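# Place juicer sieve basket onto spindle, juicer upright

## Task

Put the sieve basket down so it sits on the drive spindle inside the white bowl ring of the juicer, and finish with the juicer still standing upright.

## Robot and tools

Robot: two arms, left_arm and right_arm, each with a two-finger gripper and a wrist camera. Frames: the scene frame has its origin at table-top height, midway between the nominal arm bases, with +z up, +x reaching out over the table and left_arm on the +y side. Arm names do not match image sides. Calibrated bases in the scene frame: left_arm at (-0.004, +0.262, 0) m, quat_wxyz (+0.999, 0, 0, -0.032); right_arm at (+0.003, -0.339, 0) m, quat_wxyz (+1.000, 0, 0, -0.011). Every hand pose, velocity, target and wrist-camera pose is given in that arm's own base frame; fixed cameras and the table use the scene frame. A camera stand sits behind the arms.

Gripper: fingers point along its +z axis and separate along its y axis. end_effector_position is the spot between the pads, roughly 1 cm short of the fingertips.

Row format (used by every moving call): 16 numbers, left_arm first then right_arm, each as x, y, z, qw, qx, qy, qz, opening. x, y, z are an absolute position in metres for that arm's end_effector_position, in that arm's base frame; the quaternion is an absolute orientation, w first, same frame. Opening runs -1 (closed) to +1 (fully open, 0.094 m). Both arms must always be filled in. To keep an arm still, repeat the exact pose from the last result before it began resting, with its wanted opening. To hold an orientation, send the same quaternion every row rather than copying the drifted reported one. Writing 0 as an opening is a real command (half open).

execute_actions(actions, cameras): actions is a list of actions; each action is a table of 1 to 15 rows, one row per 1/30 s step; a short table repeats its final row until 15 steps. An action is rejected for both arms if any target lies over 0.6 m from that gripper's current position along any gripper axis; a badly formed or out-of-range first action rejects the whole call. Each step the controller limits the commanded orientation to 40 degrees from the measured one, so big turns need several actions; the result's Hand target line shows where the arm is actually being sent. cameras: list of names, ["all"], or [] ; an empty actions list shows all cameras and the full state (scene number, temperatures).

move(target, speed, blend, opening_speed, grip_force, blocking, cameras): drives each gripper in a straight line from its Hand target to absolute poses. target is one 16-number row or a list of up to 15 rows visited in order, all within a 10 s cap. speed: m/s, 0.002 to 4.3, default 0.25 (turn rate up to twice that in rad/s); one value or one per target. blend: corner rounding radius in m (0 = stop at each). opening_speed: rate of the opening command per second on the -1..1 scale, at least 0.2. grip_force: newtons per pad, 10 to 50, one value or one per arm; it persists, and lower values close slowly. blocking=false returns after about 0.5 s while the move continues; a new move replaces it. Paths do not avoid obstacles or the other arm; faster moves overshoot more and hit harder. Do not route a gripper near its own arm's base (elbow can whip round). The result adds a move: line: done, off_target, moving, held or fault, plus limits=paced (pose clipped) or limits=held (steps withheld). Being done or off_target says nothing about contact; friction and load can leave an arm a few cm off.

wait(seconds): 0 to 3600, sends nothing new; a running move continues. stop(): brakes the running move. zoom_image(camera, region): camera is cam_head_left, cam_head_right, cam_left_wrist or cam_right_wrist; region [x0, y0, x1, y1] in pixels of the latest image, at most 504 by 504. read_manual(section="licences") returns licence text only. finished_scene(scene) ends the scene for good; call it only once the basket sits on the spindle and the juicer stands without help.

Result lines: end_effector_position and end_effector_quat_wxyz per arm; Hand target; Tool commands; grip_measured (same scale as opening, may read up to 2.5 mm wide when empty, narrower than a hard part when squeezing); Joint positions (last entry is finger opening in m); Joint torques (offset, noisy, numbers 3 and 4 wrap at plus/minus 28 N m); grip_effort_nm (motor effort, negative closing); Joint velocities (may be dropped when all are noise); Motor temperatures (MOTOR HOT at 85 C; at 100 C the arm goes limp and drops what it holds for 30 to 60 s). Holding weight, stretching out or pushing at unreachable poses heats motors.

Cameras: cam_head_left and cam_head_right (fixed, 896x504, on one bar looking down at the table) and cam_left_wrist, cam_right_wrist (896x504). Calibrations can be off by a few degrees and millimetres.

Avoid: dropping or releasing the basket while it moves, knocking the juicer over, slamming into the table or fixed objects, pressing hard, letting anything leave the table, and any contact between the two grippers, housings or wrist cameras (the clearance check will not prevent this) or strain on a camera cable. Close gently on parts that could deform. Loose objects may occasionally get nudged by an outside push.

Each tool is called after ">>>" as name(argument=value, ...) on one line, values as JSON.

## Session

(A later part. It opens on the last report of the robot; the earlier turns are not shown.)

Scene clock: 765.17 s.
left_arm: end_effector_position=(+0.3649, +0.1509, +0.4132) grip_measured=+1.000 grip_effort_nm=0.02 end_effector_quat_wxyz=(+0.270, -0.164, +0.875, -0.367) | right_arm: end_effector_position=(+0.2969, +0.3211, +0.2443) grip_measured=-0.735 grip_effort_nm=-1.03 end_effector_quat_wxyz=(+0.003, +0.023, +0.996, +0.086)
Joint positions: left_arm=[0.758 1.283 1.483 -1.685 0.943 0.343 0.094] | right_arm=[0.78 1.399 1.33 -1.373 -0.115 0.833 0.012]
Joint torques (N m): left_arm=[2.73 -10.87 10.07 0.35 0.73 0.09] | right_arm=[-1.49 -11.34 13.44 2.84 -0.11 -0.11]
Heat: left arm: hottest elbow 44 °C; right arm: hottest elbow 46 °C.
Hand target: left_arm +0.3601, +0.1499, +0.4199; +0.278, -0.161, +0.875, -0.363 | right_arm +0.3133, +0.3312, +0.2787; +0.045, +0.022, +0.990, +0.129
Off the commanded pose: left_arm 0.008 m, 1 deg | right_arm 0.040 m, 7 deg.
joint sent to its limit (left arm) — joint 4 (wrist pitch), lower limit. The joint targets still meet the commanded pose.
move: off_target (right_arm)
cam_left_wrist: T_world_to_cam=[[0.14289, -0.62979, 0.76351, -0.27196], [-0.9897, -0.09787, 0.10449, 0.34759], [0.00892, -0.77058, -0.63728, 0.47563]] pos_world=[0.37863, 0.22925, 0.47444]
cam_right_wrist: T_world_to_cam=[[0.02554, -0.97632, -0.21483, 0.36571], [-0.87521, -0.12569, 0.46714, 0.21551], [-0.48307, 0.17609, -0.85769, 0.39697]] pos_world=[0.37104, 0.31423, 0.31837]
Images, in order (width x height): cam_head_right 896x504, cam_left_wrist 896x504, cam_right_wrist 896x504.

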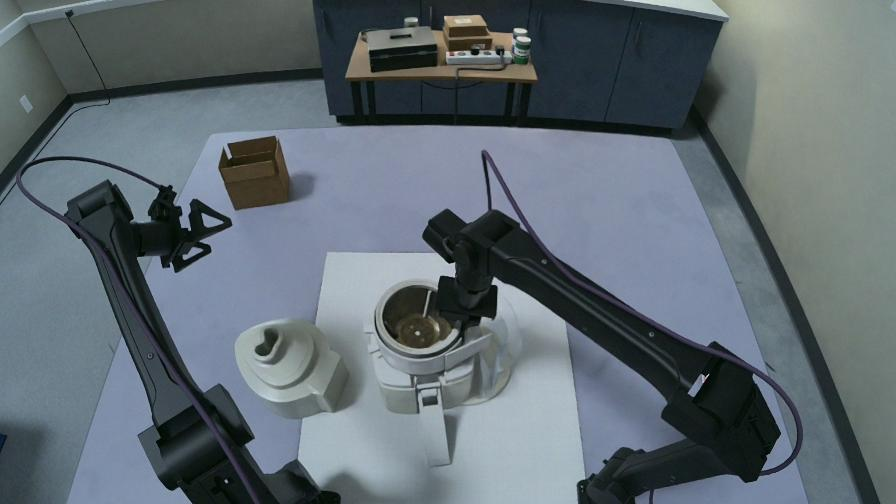

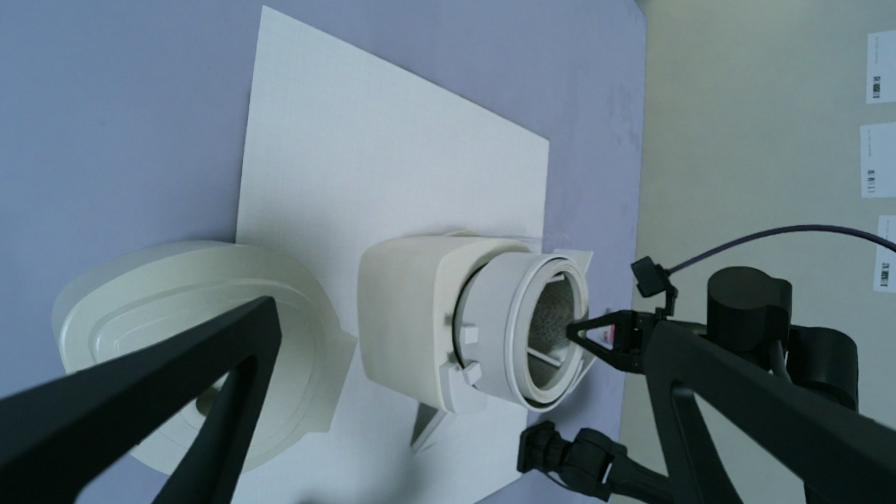

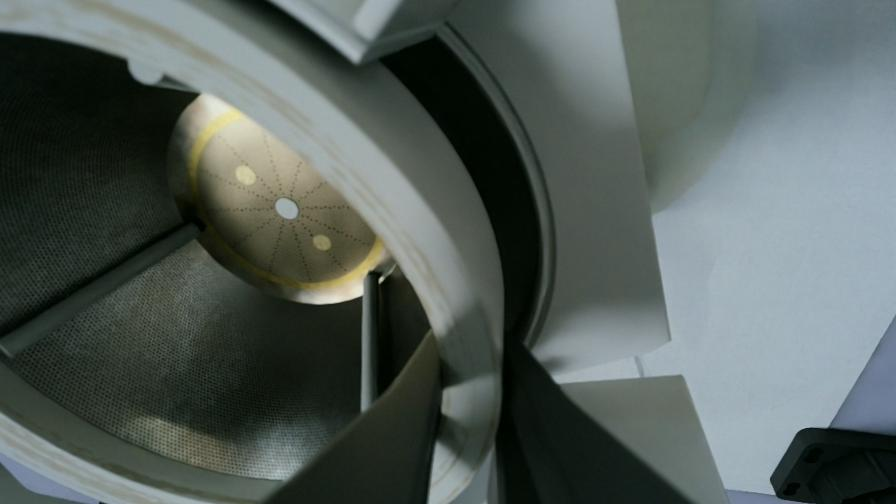

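>>> move(target=[0.36,0.15,0.42,0.277,-0.161,0.875,-0.364,1,0.311,0.332,0.28,0.015,0.022,0.993,0.11,-0.95], speed=0.03, cameras=["cam_left_wrist","cam_head_right","cam_head_left"])

>>> zoom_image(camera="cam_left_wrist", region=[460, 220, 620, 420])

>>> zoom_image(camera="cam_head_right", region=[340, 260, 500, 400])

>>> zoom_image(camera="cam_head_left", region=[340, 260, 500, 400])

Scene clock: 778.83 s.
left_arm: end_effector_position=(+0.3649, +0.1509, +0.4132) grip_measured=+1.000 grip_effort_nm=0.01 end_effector_quat_wxyz=(+0.270, -0.164, +0.875, -0.367) | right_arm: end_effector_position=(+0.2930, +0.3200, +0.2451) grip_measured=-0.735 grip_effort_nm=-1.03 end_effector_quat_wxyz=(-0.009, +0.023, +0.996, +0.082)
Joint positions: left_arm=[0.758 1.283 1.483 -1.685 0.943 0.343 0.094] | right_arm=[0.78 1.404 1.339 -1.399 -0.127 0.833 0.012]
Joint torques (N m): left_arm=[1.85 -11.05 9.83 0.03 0.73 0.09] | right_arm=[-1.79 -9.99 16.49 0.53 -0.23 -0.17]
Heat: left arm: hottest elbow 45 °C; right arm: hottest elbow 47 °C.
Hand target: left_arm +0.3601, +0.1499, +0.4199; +0.278, -0.161, +0.875, -0.363 | right_arm +0.3093, +0.3301, +0.2798; +0.016, +0.022, +0.994, +0.110
Off the commanded pose: left_arm 0.008 m, 1 deg | right_arm 0.041 m, 4 deg.
joint sent to its limit (left arm) — joint 4 (wrist pitch), lower limit. The joint targets still meet the commanded pose.
move: off_target (right_arm)
cam_left_wrist: T_world_to_cam=[[0.14289, -0.62979, 0.76351, -0.27196], [-0.9897, -0.09787, 0.10449, 0.34759], [0.00892, -0.77058, -0.63728, 0.47563]] pos_world=[0.37863, 0.22925, 0.47444]
Images, in order (width x height): cam_head_left 896x504, cam_head_right 896x504, cam_left_wrist 896x504.

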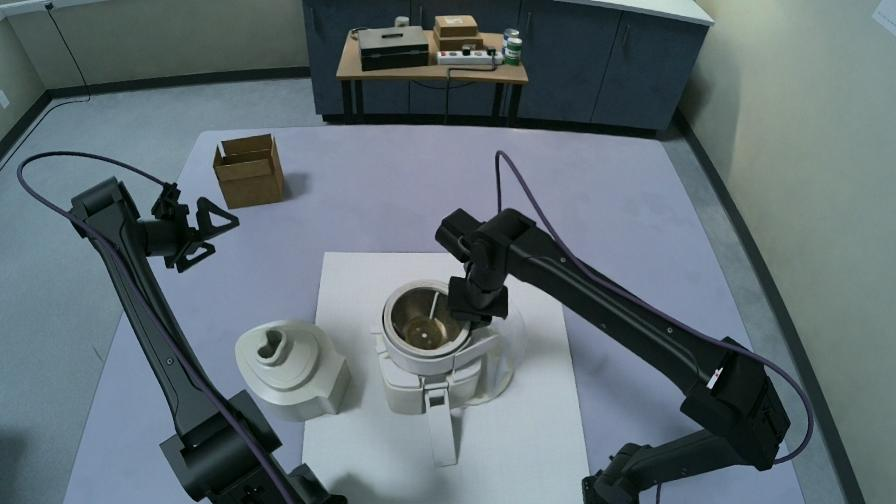

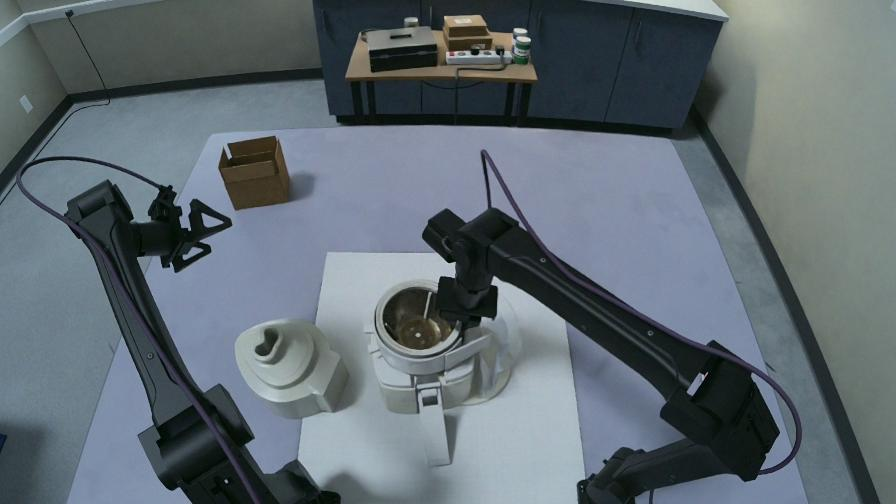

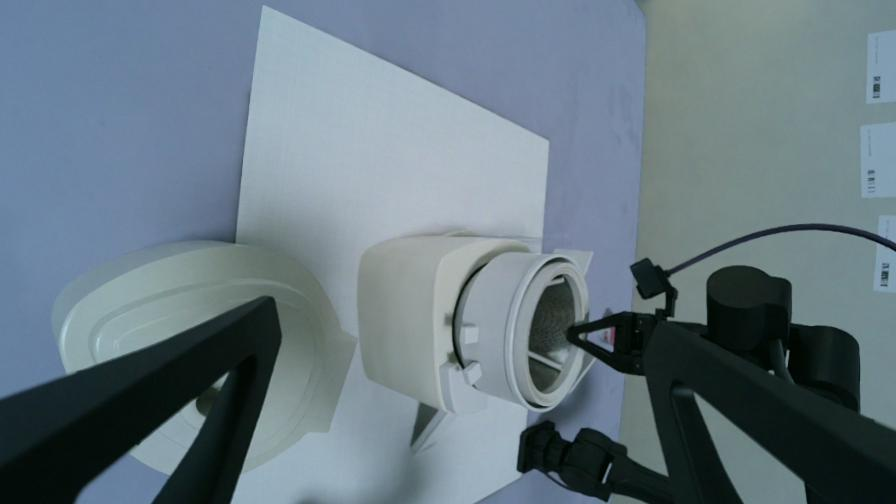

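Scaled by 2.520 from the camera's image (finer frame: 1280x720).

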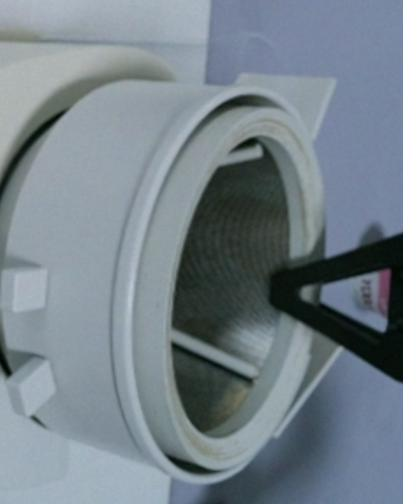

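Scaled by 3.150 from the camera's image (finer frame: 1280x720).

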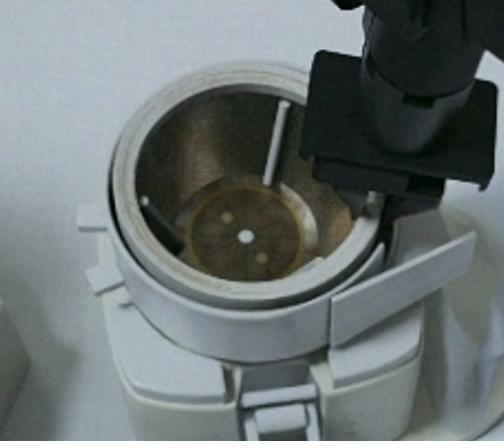

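Scaled by 3.150 from the camera's image (finer frame: 1280x720).

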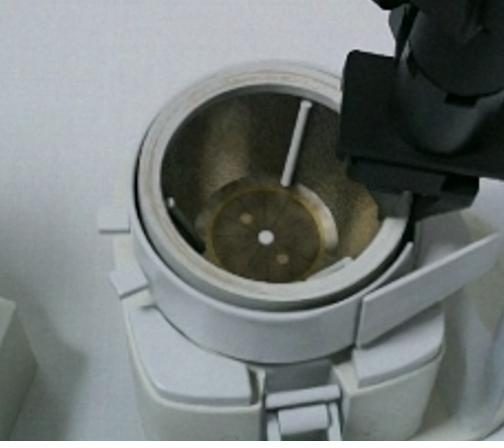

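>>> move(target=[0.36,0.15,0.42,0.277,-0.161,0.875,-0.364,1,0.309,0.333,0.25,0.015,0.022,0.993,0.11,-0.95], speed=0.03, cameras=["cam_left_wrist"])

>>> zoom_image(camera="cam_left_wrist", region=[460, 220, 620, 420])

>>> move(target=[0.36,0.15,0.42,0.277,-0.161,0.875,-0.364,1,0.307,0.333,0.23,0.015,0.022,0.993,0.11,-0.95], speed=0.03, cameras=["cam_left_wrist","cam_head_left","cam_right_wrist"])

>>> zoom_image(camera="cam_left_wrist", region=[460, 220, 620, 420])

>>> zoom_image(camera="cam_head_left", region=[340, 260, 500, 400])

Scene clock: 789.93 s.
left_arm: end_effector_position=(+0.3649, +0.1509, +0.4132) grip_measured=+1.000 grip_effort_nm=0.02 end_effector_quat_wxyz=(+0.270, -0.164, +0.875, -0.367) | right_arm: end_effector_position=(+0.2959, +0.3223, +0.2453) grip_measured=-0.735 grip_effort_nm=-1.03 end_effector_quat_wxyz=(-0.003, +0.022, +0.996, +0.087)
Joint positions: left_arm=[0.758 1.283 1.483 -1.685 0.943 0.343 0.094] | right_arm=[0.779 1.405 1.339 -1.384 -0.126 0.831 0.012]
Joint torques (N m): left_arm=[2.26 -10.34 9.81 0.46 0.75 0.11] | right_arm=[-1.03 -9.7 10.7 2.95 -0.31 -0.09]
Motor temperatures (°C): left_arm=[25 35 45 25 26 26 27] | right_arm=[26 33 52 23 26 25 27]
Heat: left arm: hottest elbow 45 °C; right arm: hottest elbow 52 °C.
Hand target: left_arm +0.3601, +0.1499, +0.4199; +0.278, -0.161, +0.875, -0.363 | right_arm +0.3086, +0.3325, +0.2505; +0.015, +0.022, +0.994, +0.110
Off the commanded pose: left_arm 0.008 m, 1 deg | right_arm 0.018 m, 3 deg.
joint sent to its limit (left arm) — joint 4 (wrist pitch), lower limit. The joint targets still meet the commanded pose.
move: off_target (right_arm)
cam_left_wrist: T_world_to_cam=[[0.14289, -0.62979, 0.76351, -0.27196], [-0.9897, -0.09787, 0.10449, 0.34759], [0.00892, -0.77058, -0.63728, 0.47563]] pos_world=[0.37863, 0.22925, 0.47444]

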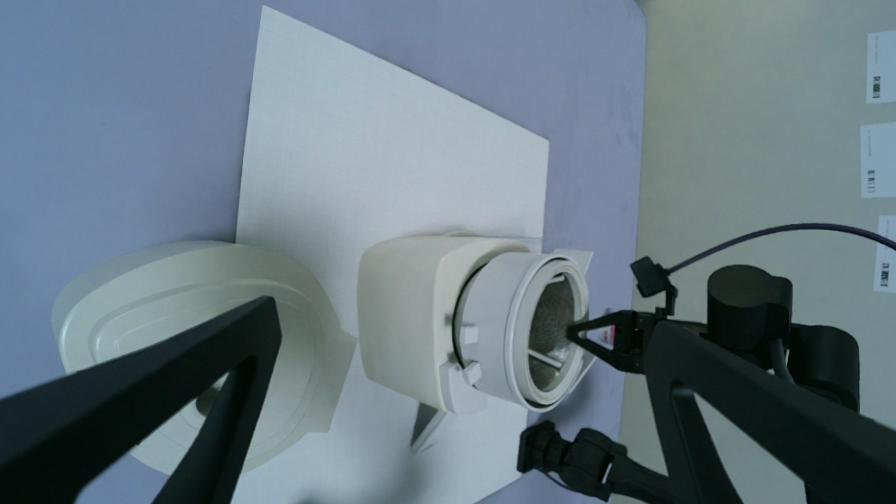

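Scaled by 2.520 from the camera's image (finer frame: 1280x720).

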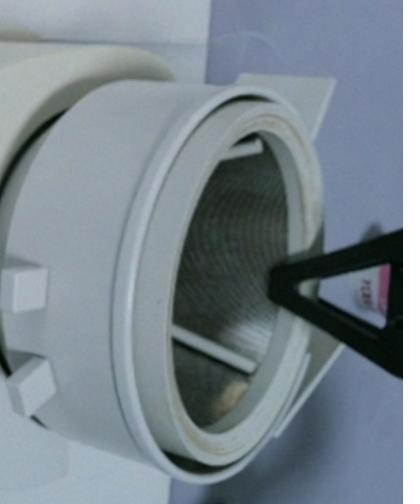

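Scene clock: 791.00 s.
left_arm: end_effector_position=(+0.3649, +0.1509, +0.4132) grip_measured=+1.000 grip_effort_nm=0.01 end_effector_quat_wxyz=(+0.270, -0.164, +0.875, -0.367) | right_arm: end_effector_position=(+0.2986, +0.3249, +0.2306) grip_measured=-0.736 grip_effort_nm=-1.03 end_effector_quat_wxyz=(+0.004, +0.018, +0.995, +0.095)
Joint positions: left_arm=[0.758 1.283 1.483 -1.685 0.943 0.343 0.094] | right_arm=[0.779 1.405 1.298 -1.323 -0.126 0.825 0.012]
Joint torques (N m): left_arm=[2.49 -9.7 9.96 0.42 0.71 0.08] | right_arm=[-0.62 -9.17 9.76 2.77 -0.25 0.03]
Heat: left arm: hottest elbow 45 °C; right arm: hottest elbow 52 °C.
Hand target: left_arm +0.3601, +0.1499, +0.4199; +0.278, -0.161, +0.875, -0.363 | right_arm +0.3068, +0.3328, +0.2303; +0.015, +0.022, +0.994, +0.110
Off the commanded pose: left_arm 0.008 m, 1 deg | right_arm 0.012 m, 2 deg.
joint sent to its limit (left arm) — joint 4 (wrist pitch), lower limit. The joint targets still meet the commanded pose.
move: off_target (right_arm)
cam_left_wrist: T_world_to_cam=[[0.14289, -0.62979, 0.76351, -0.27196], [-0.9897, -0.09787, 0.10449, 0.34759], [0.00892, -0.77058, -0.63728, 0.47563]] pos_world=[0.37863, 0.22925, 0.47444]
cam_right_wrist: T_world_to_cam=[[0.03417, -0.97237, -0.23093, 0.36626], [-0.87506, -0.14073, 0.4631, 0.22976], [-0.4828, 0.18625, -0.85569, 0.38148]] pos_world=[0.37272, 0.31742, 0.30461]
Images, in order (width x height): cam_head_left 896x504, cam_left_wrist 896x504, cam_right_wrist 896x504.

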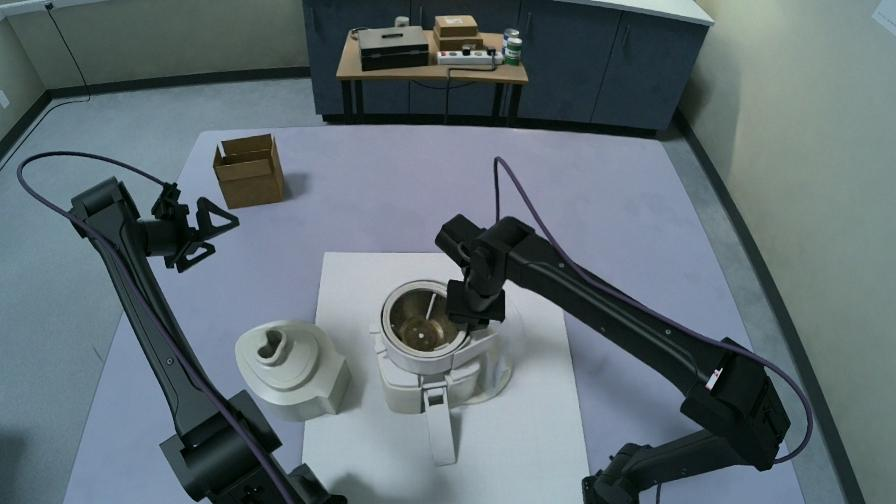

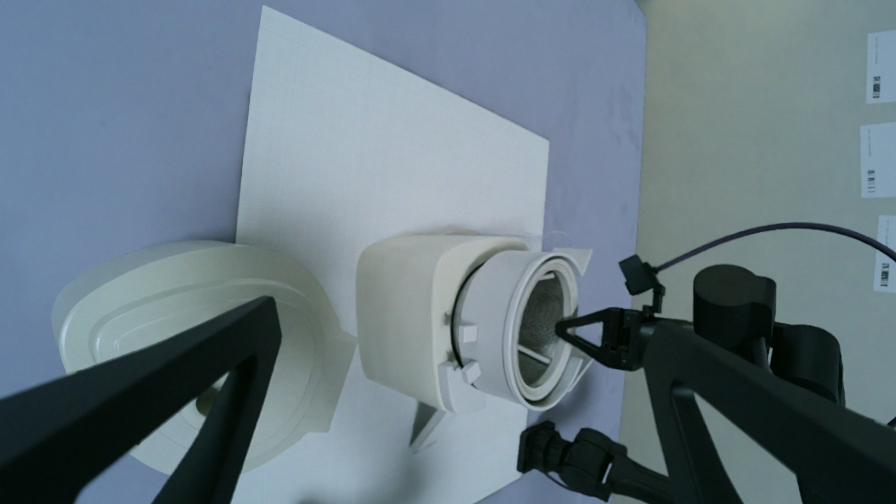

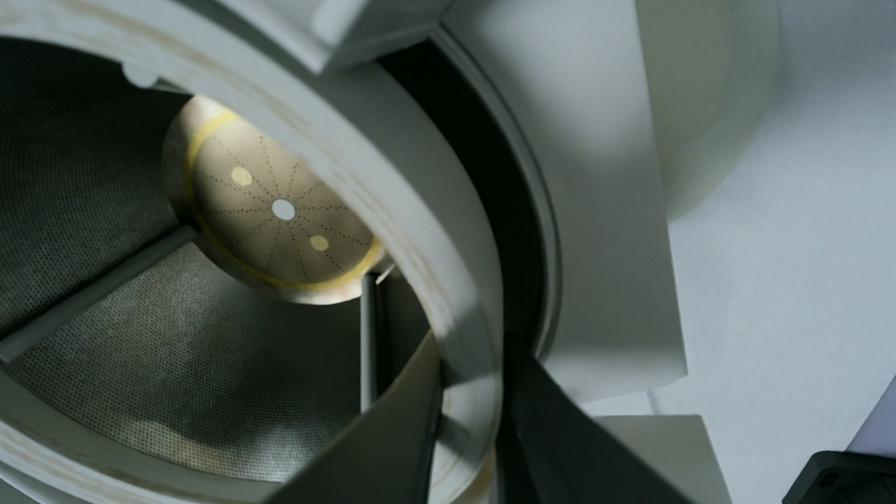

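Scaled by 2.520 from the camera's image (finer frame: 1280x720).

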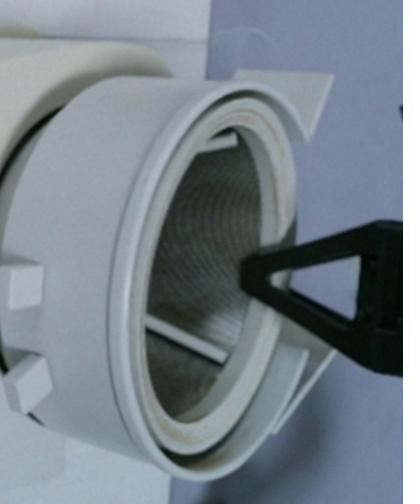

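Scaled by 3.150 from the camera's image (finer frame: 1280x720).

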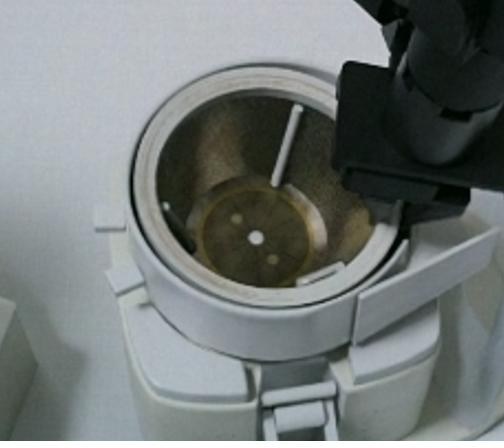

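>>> move(target=[0.36,0.15,0.42,0.277,-0.161,0.875,-0.364,1,0.3,0.332,0.23,0,0.022,0.9945,0.1,-0.95], speed=0.03)

>>> move(target=[0.36,0.15,0.42,0.277,-0.161,0.875,-0.364,1,0.298,0.332,0.217,0,0.022,0.9945,0.1,-0.95], speed=0.03, cameras=["cam_left_wrist","cam_head_left"])

>>> zoom_image(camera="cam_left_wrist", region=[460, 220, 620, 420])

>>> zoom_image(camera="cam_head_left", region=[340, 260, 500, 400])

Scene clock: 800.13 s.
left_arm: end_effector_position=(+0.3649, +0.1509, +0.4132) grip_measured=+1.000 grip_effort_nm=0.02 end_effector_quat_wxyz=(+0.270, -0.164, +0.875, -0.367) | right_arm: end_effector_position=(+0.2981, +0.3251, +0.2305) grip_measured=-0.736 grip_effort_nm=-1.03 end_effector_quat_wxyz=(+0.002, +0.018, +0.995, +0.095)
Joint positions: left_arm=[0.758 1.283 1.483 -1.685 0.943 0.343 0.094] | right_arm=[0.779 1.405 1.298 -1.323 -0.129 0.825 0.012]
Joint torques (N m): left_arm=[1.73 -10.75 9.92 0.35 0.72 0.11] | right_arm=[0.09 -8.64 10.61 1.33 -0.4 0.09]
Heat: left arm: hottest elbow 45 °C; right arm: hottest elbow 50 °C.
Hand target: left_arm +0.3601, +0.1499, +0.4199; +0.278, -0.161, +0.875, -0.363 | right_arm +0.2999, +0.3319, +0.2299; +0.000, +0.022, +0.995, +0.100
Off the commanded pose: left_arm 0.008 m, 1 deg | right_arm 0.007 m, 1 deg.
joint sent to its limit (left arm) — joint 4 (wrist pitch), lower limit. The joint targets still meet the commanded pose.
move: done

Scene clock: 800.80 s.
left_arm: end_effector_position=(+0.3649, +0.1509, +0.4132) grip_measured=+1.000 grip_effort_nm=0.01 end_effector_quat_wxyz=(+0.270, -0.164, +0.875, -0.367) | right_arm: end_effector_position=(+0.2974, +0.3248, +0.2285) grip_measured=-0.736 grip_effort_nm=-1.02 end_effector_quat_wxyz=(+0.001, +0.019, +0.995, +0.095)
Joint positions: left_arm=[0.758 1.283 1.483 -1.685 0.943 0.343 0.094] | right_arm=[0.779 1.405 1.293 -1.321 -0.131 0.825 0.012]
Joint torques (N m): left_arm=[2.43 -10.75 9.77 0.23 0.67 0.11] | right_arm=[0.32 -9 8.36 2.56 -0.32 0.05]
Heat: left arm: hottest elbow 45 °C; right arm: hottest elbow 50 °C.
Hand target: left_arm +0.3601, +0.1499, +0.4199; +0.278, -0.161, +0.875, -0.363 | right_arm +0.2977, +0.3316, +0.2171; +0.000, +0.022, +0.995, +0.100
Off the commanded pose: left_arm 0.008 m, 1 deg | right_arm 0.014 m, 1 deg.
joint sent to its limit (left arm) — joint 4 (wrist pitch), lower limit. The joint targets still meet the commanded pose.
move: off_target (right_arm)
cam_left_wrist: T_world_to_cam=[[0.14289, -0.62979, 0.76351, -0.27196], [-0.9897, -0.09787, 0.10449, 0.34759], [0.00892, -0.77058, -0.63728, 0.47563]] pos_world=[0.37863, 0.22925, 0.47444]
Images, in order (width x height): cam_head_left 896x504, cam_left_wrist 896x504.

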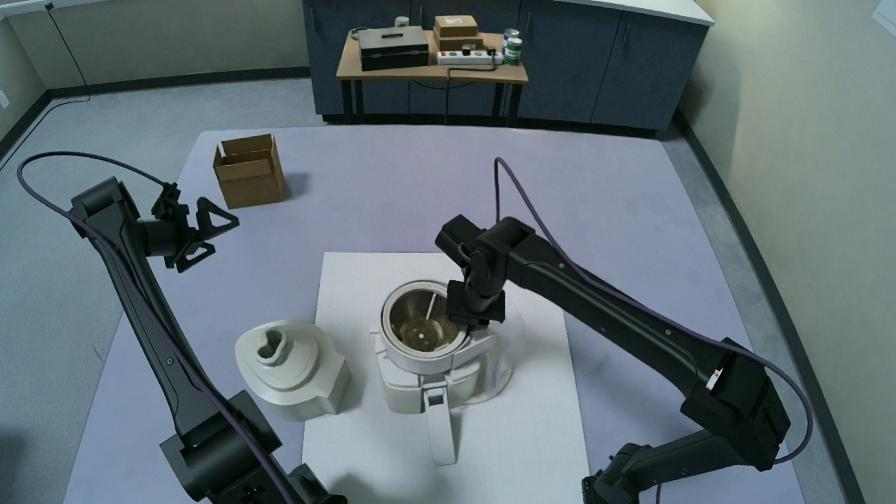

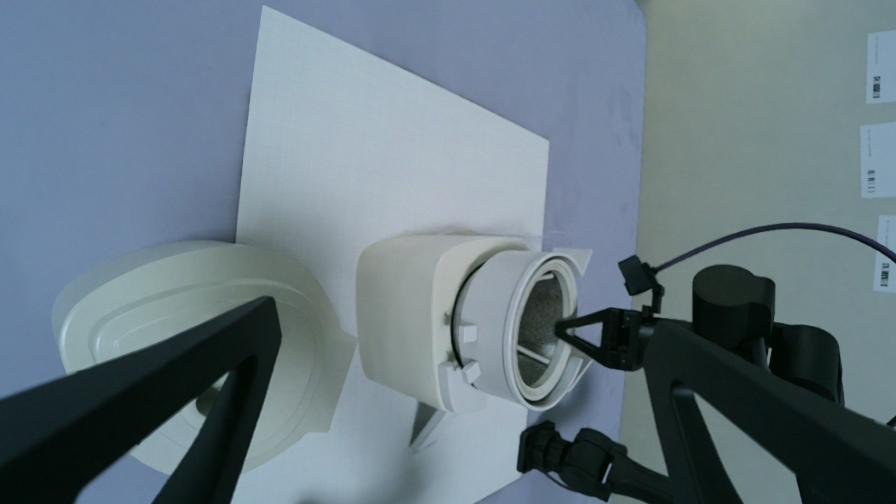

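Scaled by 2.520 from the camera's image (finer frame: 1280x720).

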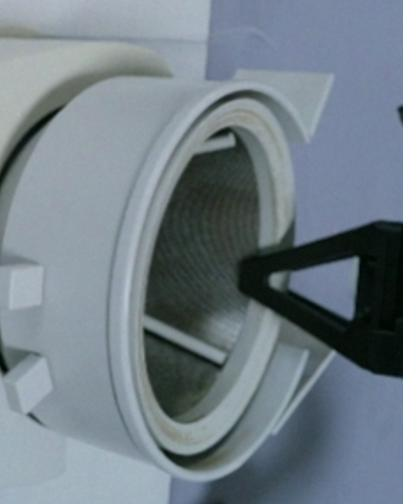

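Scaled by 3.150 from the camera's image (finer frame: 1280x720).

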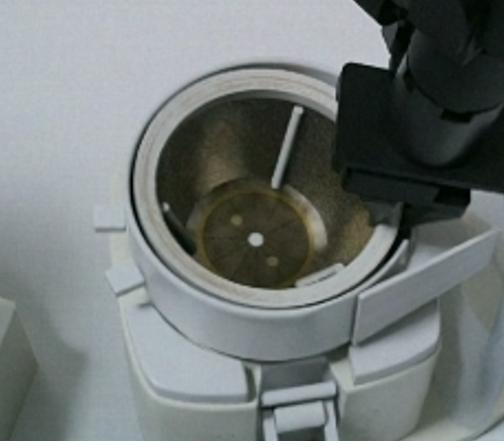

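>>> move(target=[0.36,0.15,0.42,0.277,-0.161,0.875,-0.364,1,0.288,0.3315,0.217,-0.008,0.022,0.9955,0.092,-0.95], speed=0.03)

>>> move(target=[0.36,0.15,0.42,0.277,-0.161,0.875,-0.364,1,0.289,0.332,0.207,-0.008,0.022,0.9955,0.092,-0.95], speed=0.03, cameras=["cam_left_wrist","cam_head_left"])

>>> zoom_image(camera="cam_left_wrist", region=[460, 220, 620, 420])

>>> zoom_image(camera="cam_head_left", region=[340, 260, 500, 400])

Scene clock: 807.60 s.
left_arm: end_effector_position=(+0.3649, +0.1509, +0.4132) grip_measured=+1.000 grip_effort_nm=0.02 end_effector_quat_wxyz=(+0.270, -0.164, +0.875, -0.367) | right_arm: end_effector_position=(+0.2966, +0.3248, +0.2286) grip_measured=-0.736 grip_effort_nm=-1.03 end_effector_quat_wxyz=(+0.000, +0.024, +0.995, +0.095)
Joint positions: left_arm=[0.758 1.283 1.483 -1.685 0.943 0.343 0.094] | right_arm=[0.78 1.403 1.292 -1.321 -0.131 0.837 0.012]
Joint torques (N m): left_arm=[2.84 -11.16 9.87 0.1 0.73 0.14] | right_arm=[1.67 -8.94 8.02 1.65 -0.29 0.09]
Heat: left arm: hottest elbow 45 °C; right arm: hottest elbow 49 °C.
Hand target: left_arm +0.3601, +0.1499, +0.4199; +0.278, -0.161, +0.875, -0.363 | right_arm +0.2879, +0.3312, +0.2173; -0.008, +0.022, +0.995, +0.092
Off the commanded pose: left_arm 0.008 m, 1 deg | right_arm 0.016 m, 1 deg.
joint sent to its limit (left arm) — joint 4 (wrist pitch), lower limit. The joint targets still meet the commanded pose.
move: off_target (right_arm)

Scene clock: 808.30 s.
left_arm: end_effector_position=(+0.3649, +0.1509, +0.4132) grip_measured=+1.000 grip_effort_nm=0.02 end_effector_quat_wxyz=(+0.270, -0.164, +0.875, -0.367) | right_arm: end_effector_position=(+0.2958, +0.3239, +0.2273) grip_measured=-0.736 grip_effort_nm=-1.03 end_effector_quat_wxyz=(+0.003, +0.025, +0.995, +0.098)
Joint positions: left_arm=[0.758 1.283 1.483 -1.685 0.943 0.343 0.094] | right_arm=[0.78 1.395 1.28 -1.308 -0.131 0.84 0.012]
Joint torques (N m): left_arm=[2.2 -10.11 9.81 0.02 0.7 0.13] | right_arm=[1.61 -8.29 7.43 2.13 -0.27 0.08]
Heat: left arm: hottest elbow 45 °C; right arm: hottest elbow 49 °C.
Hand target: left_arm +0.3601, +0.1499, +0.4199; +0.278, -0.161, +0.875, -0.363 | right_arm +0.2885, +0.3312, +0.2076; -0.008, +0.022, +0.996, +0.092
Off the commanded pose: left_arm 0.008 m, 1 deg | right_arm 0.023 m, 2 deg.
joint sent to its limit (left arm) — joint 4 (wrist pitch), lower limit. The joint targets still meet the commanded pose.
move: off_target (right_arm)
cam_left_wrist: T_world_to_cam=[[0.14289, -0.62979, 0.76351, -0.27196], [-0.9897, -0.09787, 0.10449, 0.34759], [0.00892, -0.77058, -0.63728, 0.47563]] pos_world=[0.37863, 0.22925, 0.47444]
Images, in order (width x height): cam_head_left 896x504, cam_left_wrist 896x504.

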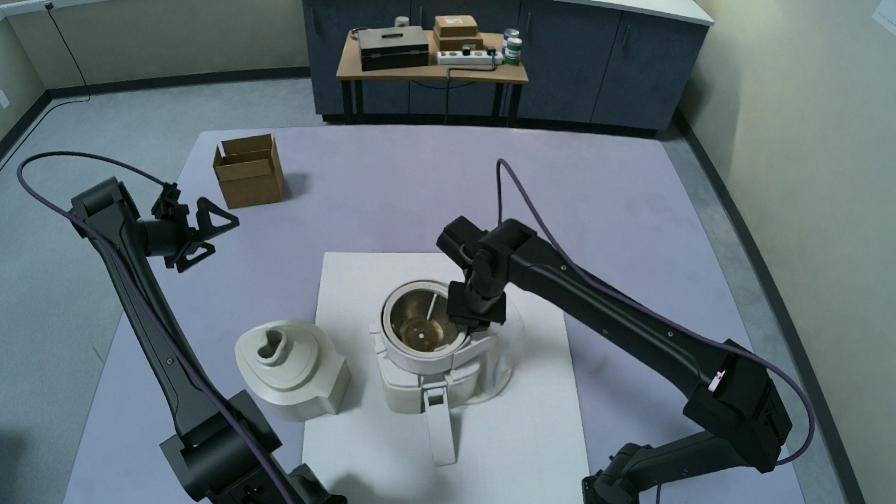

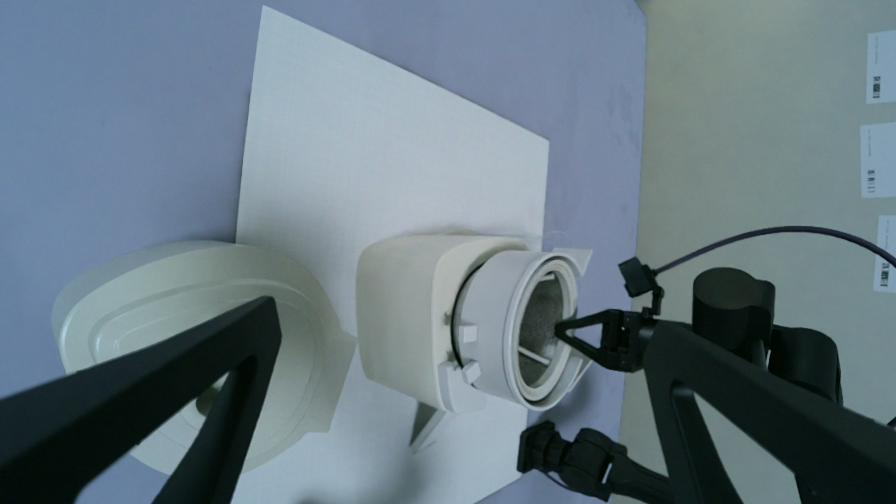

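Scaled by 2.520 from the camera's image (finer frame: 1280x720).

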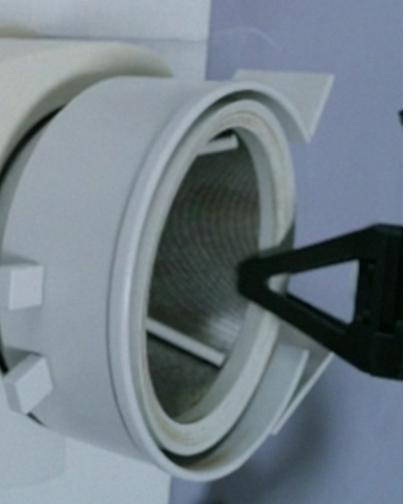

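Scaled by 3.150 from the camera's image (finer frame: 1280x720).

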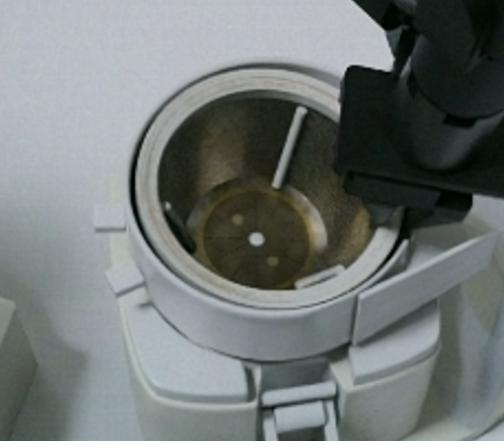

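>>> move(target=[[0.36,0.15,0.42,0.277,-0.161,0.875,-0.364,1,0.298,0.3315,0.212,-0.01,-0.03,0.9953,0.092,-0.95],[0.36,0.15,0.42,0.277,-0.161,0.875,-0.364,1,0.305,0.332,0.212,-0.015,-0.082,0.992,0.092,-0.95]], speed=0.04, cameras=["cam_head_left"])

>>> zoom_image(camera="cam_head_left", region=[340, 260, 500, 400])

Scene clock: 827.80 s.
left_arm: end_effector_position=(+0.3649, +0.1509, +0.4132) grip_measured=+1.000 grip_effort_nm=0.01 end_effector_quat_wxyz=(+0.270, -0.164, +0.875, -0.367) | right_arm: end_effector_position=(+0.3016, +0.3227, +0.2249) grip_measured=-0.736 grip_effort_nm=-1.03 end_effector_quat_wxyz=(+0.002, -0.063, +0.993, +0.104)
Joint positions: left_arm=[0.758 1.283 1.483 -1.685 0.943 0.343 0.094] | right_arm=[0.758 1.41 1.287 -1.311 -0.158 0.642 0.012]
Joint torques (N m): left_arm=[2.61 -10.87 10.02 0.18 0.68 0.1] | right_arm=[-0.26 -6.65 11.62 0.42 -0.22 -0.39]
Motor temperatures (°C): left_arm=[25 35 45 25 26 26 27] | right_arm=[26 32 47 23 26 25 27]
Heat: left arm: hottest elbow 45 °C; right arm: hottest elbow 47 °C.
Hand target: left_arm +0.3601, +0.1499, +0.4199; +0.278, -0.161, +0.875, -0.363 | right_arm +0.3046, +0.3315, +0.2121; -0.015, -0.082, +0.992, +0.093
Off the commanded pose: left_arm 0.008 m, 1 deg | right_arm 0.016 m, 3 deg.
joint sent to its limit (left arm) — joint 4 (wrist pitch), lower limit. The joint targets still meet the commanded pose.
move: off_target (right_arm)

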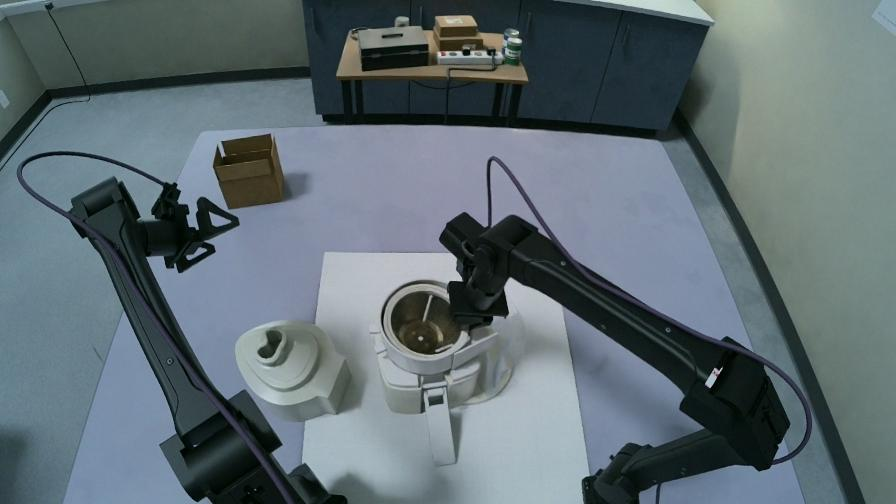

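Scaled by 3.150 from the camera's image (finer frame: 1280x720).

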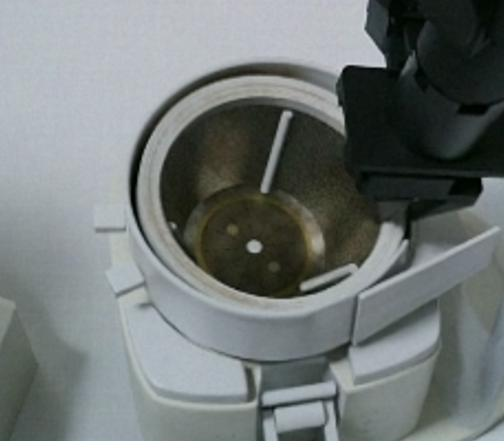

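>>> move(target=[[0.36,0.15,0.42,0.277,-0.161,0.875,-0.364,1,0.312,0.339,0.208,-0.015,-0.082,0.992,0.092,-0.95],[0.36,0.15,0.42,0.277,-0.161,0.875,-0.364,1,0.315,0.34,0.2,-0.02,-0.12,0.988,0.092,-0.95]], speed=0.03, cameras=["cam_head_left","cam_left_wrist"])

>>> zoom_image(camera="cam_head_left", region=[340, 260, 500, 400])

>>> zoom_image(camera="cam_left_wrist", region=[460, 220, 620, 420])

Scene clock: 835.30 s.
left_arm: end_effector_position=(+0.3649, +0.1509, +0.4132) grip_measured=+1.000 grip_effort_nm=0.01 end_effector_quat_wxyz=(+0.270, -0.164, +0.875, -0.367) | right_arm: end_effector_position=(+0.3089, +0.3240, +0.2241) grip_measured=-0.736 grip_effort_nm=-1.03 end_effector_quat_wxyz=(+0.001, -0.107, +0.989, +0.103)
Joint positions: left_arm=[0.758 1.283 1.483 -1.685 0.943 0.343 0.094] | right_arm=[0.746 1.432 1.308 -1.32 -0.164 0.542 0.012]
Joint torques (N m): left_arm=[2.26 -10.7 10.02 0.28 0.73 0.09] | right_arm=[0.79 -4.84 11.26 1.28 -0.35 -0.23]
Heat: left arm: hottest elbow 45 °C; right arm: hottest elbow 47 °C.
Hand target: left_arm +0.3601, +0.1499, +0.4199; +0.278, -0.161, +0.875, -0.363 | right_arm +0.3137, +0.3385, +0.2001; -0.020, -0.120, +0.988, +0.092
Off the commanded pose: left_arm 0.008 m, 1 deg | right_arm 0.030 m, 3 deg.
joint sent to its limit (left arm) — joint 4 (wrist pitch), lower limit. The joint targets still meet the commanded pose.
move: off_target (right_arm)
cam_left_wrist: T_world_to_cam=[[0.14289, -0.62979, 0.76351, -0.27196], [-0.9897, -0.09787, 0.10449, 0.34759], [0.00892, -0.77058, -0.63728, 0.47563]] pos_world=[0.37863, 0.22925, 0.47444]

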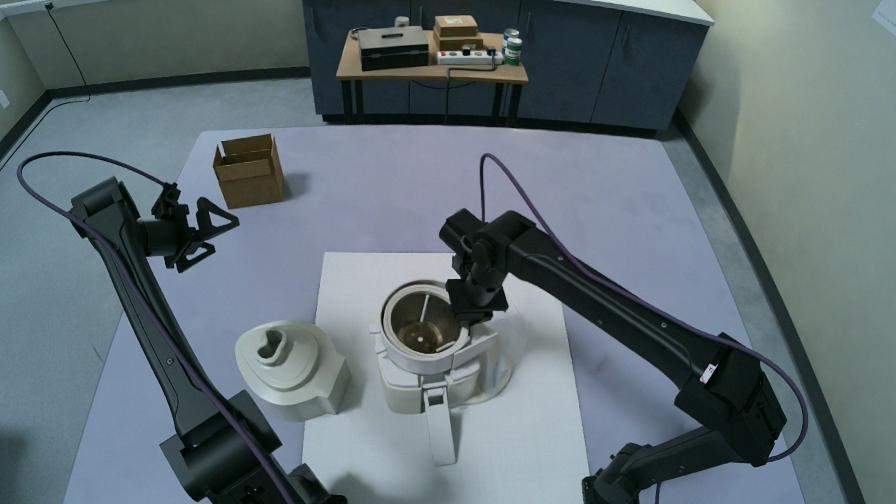

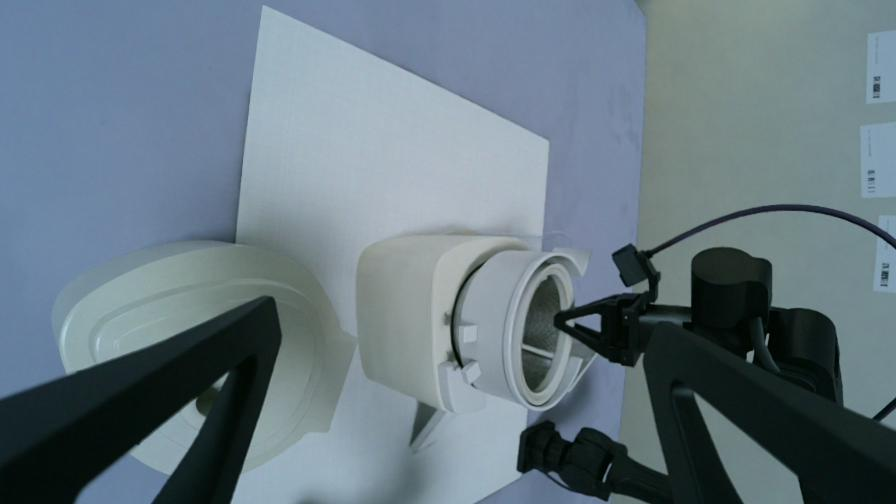

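Scaled by 3.150 from the camera's image (finer frame: 1280x720).

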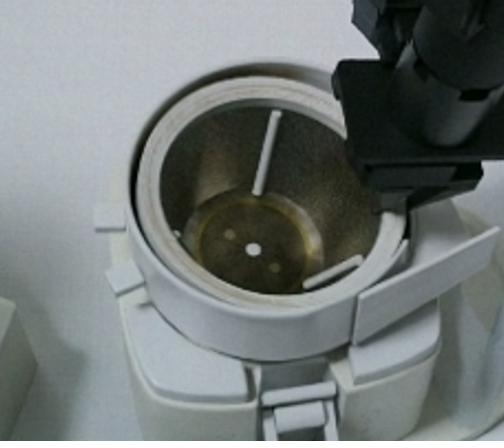

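Scaled by 2.520 from the camera's image (finer frame: 1280x720).

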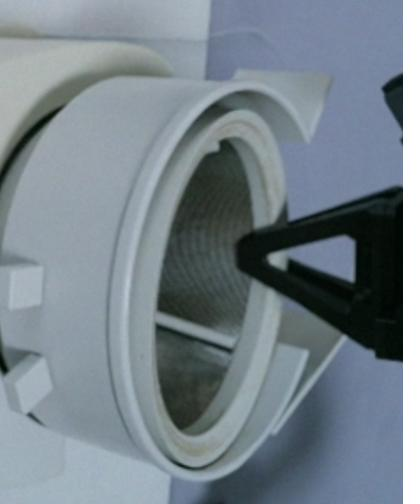

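>>> move(target=[[0.36,0.15,0.42,0.277,-0.161,0.875,-0.364,1,0.322,0.342,0.222,-0.02,-0.11,0.989,0.092,-0.95],[0.36,0.15,0.42,0.277,-0.161,0.875,-0.364,1,0.322,0.342,0.2,-0.02,-0.11,0.989,0.092,-0.95]], speed=0.03, cameras=["cam_head_left","cam_left_wrist"])

>>> zoom_image(camera="cam_head_left", region=[340, 260, 500, 400])

>>> zoom_image(camera="cam_left_wrist", region=[460, 220, 620, 420])

Scene clock: 842.80 s.
left_arm: end_effector_position=(+0.3649, +0.1509, +0.4132) grip_measured=+1.000 grip_effort_nm=0.01 end_effector_quat_wxyz=(+0.270, -0.164, +0.875, -0.367) | right_arm: end_effector_position=(+0.3136, +0.3263, +0.2263) grip_measured=-0.736 grip_effort_nm=-1.03 end_effector_quat_wxyz=(-0.012, -0.109, +0.990, +0.093)
Joint positions: left_arm=[0.758 1.283 1.483 -1.685 0.943 0.343 0.094] | right_arm=[0.743 1.466 1.352 -1.365 -0.165 0.531 0.012]
Joint torques (N m): left_arm=[1.96 -10.58 9.87 0.28 0.77 0.12] | right_arm=[0.09 -6.53 9.17 2.8 -0.35 0.03]
Heat: left arm: hottest elbow 45 °C; right arm: hottest elbow 46 °C.
Hand target: left_arm +0.3601, +0.1499, +0.4199; +0.278, -0.161, +0.875, -0.363 | right_arm +0.3205, +0.3405, +0.2005; -0.020, -0.110, +0.989, +0.092
Off the commanded pose: left_arm 0.008 m, 1 deg | right_arm 0.032 m, 1 deg.
joint sent to its limit (left arm) — joint 4 (wrist pitch), lower limit. The joint targets still meet the commanded pose.
move: off_target (right_arm)
cam_left_wrist: T_world_to_cam=[[0.14289, -0.62979, 0.76351, -0.27196], [-0.9897, -0.09787, 0.10449, 0.34759], [0.00892, -0.77058, -0.63728, 0.47563]] pos_world=[0.37863, 0.22925, 0.47444]

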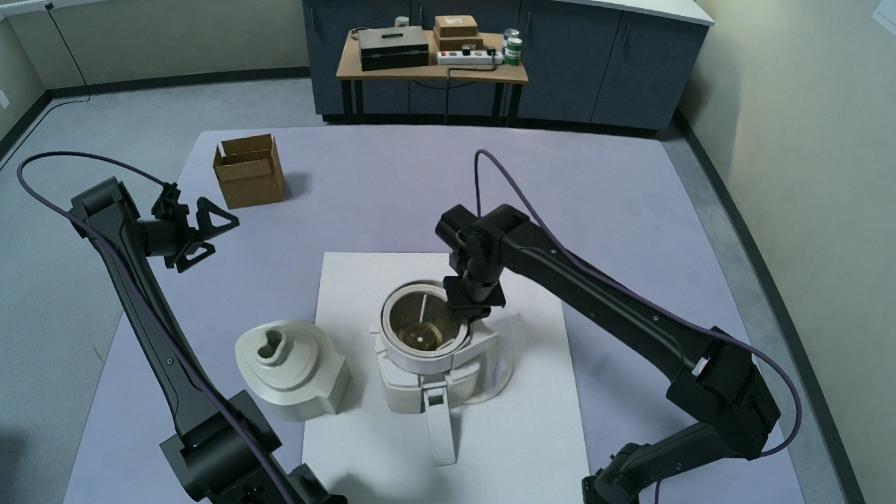

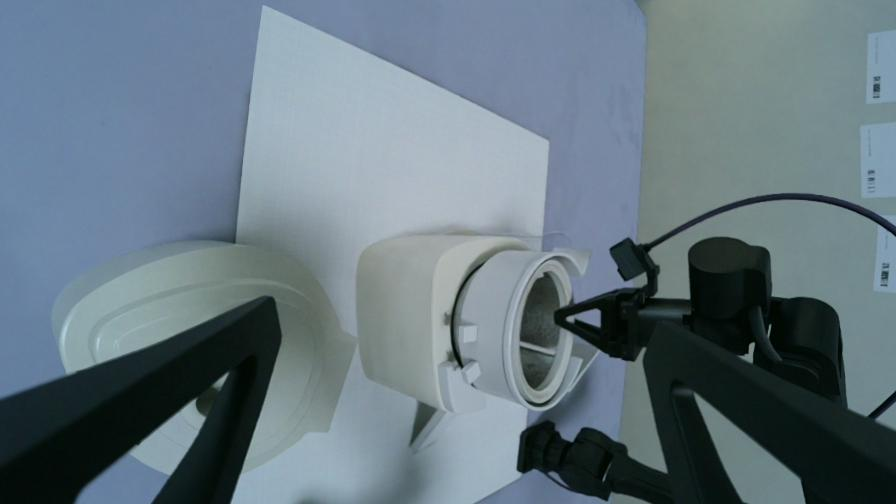

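Scaled by 3.150 from the camera's image (finer frame: 1280x720).

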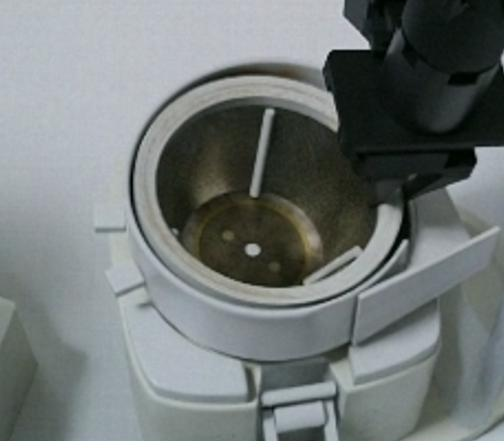

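Scaled by 2.520 from the camera's image (finer frame: 1280x720).

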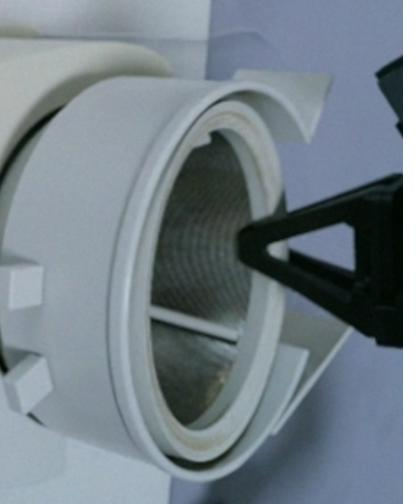

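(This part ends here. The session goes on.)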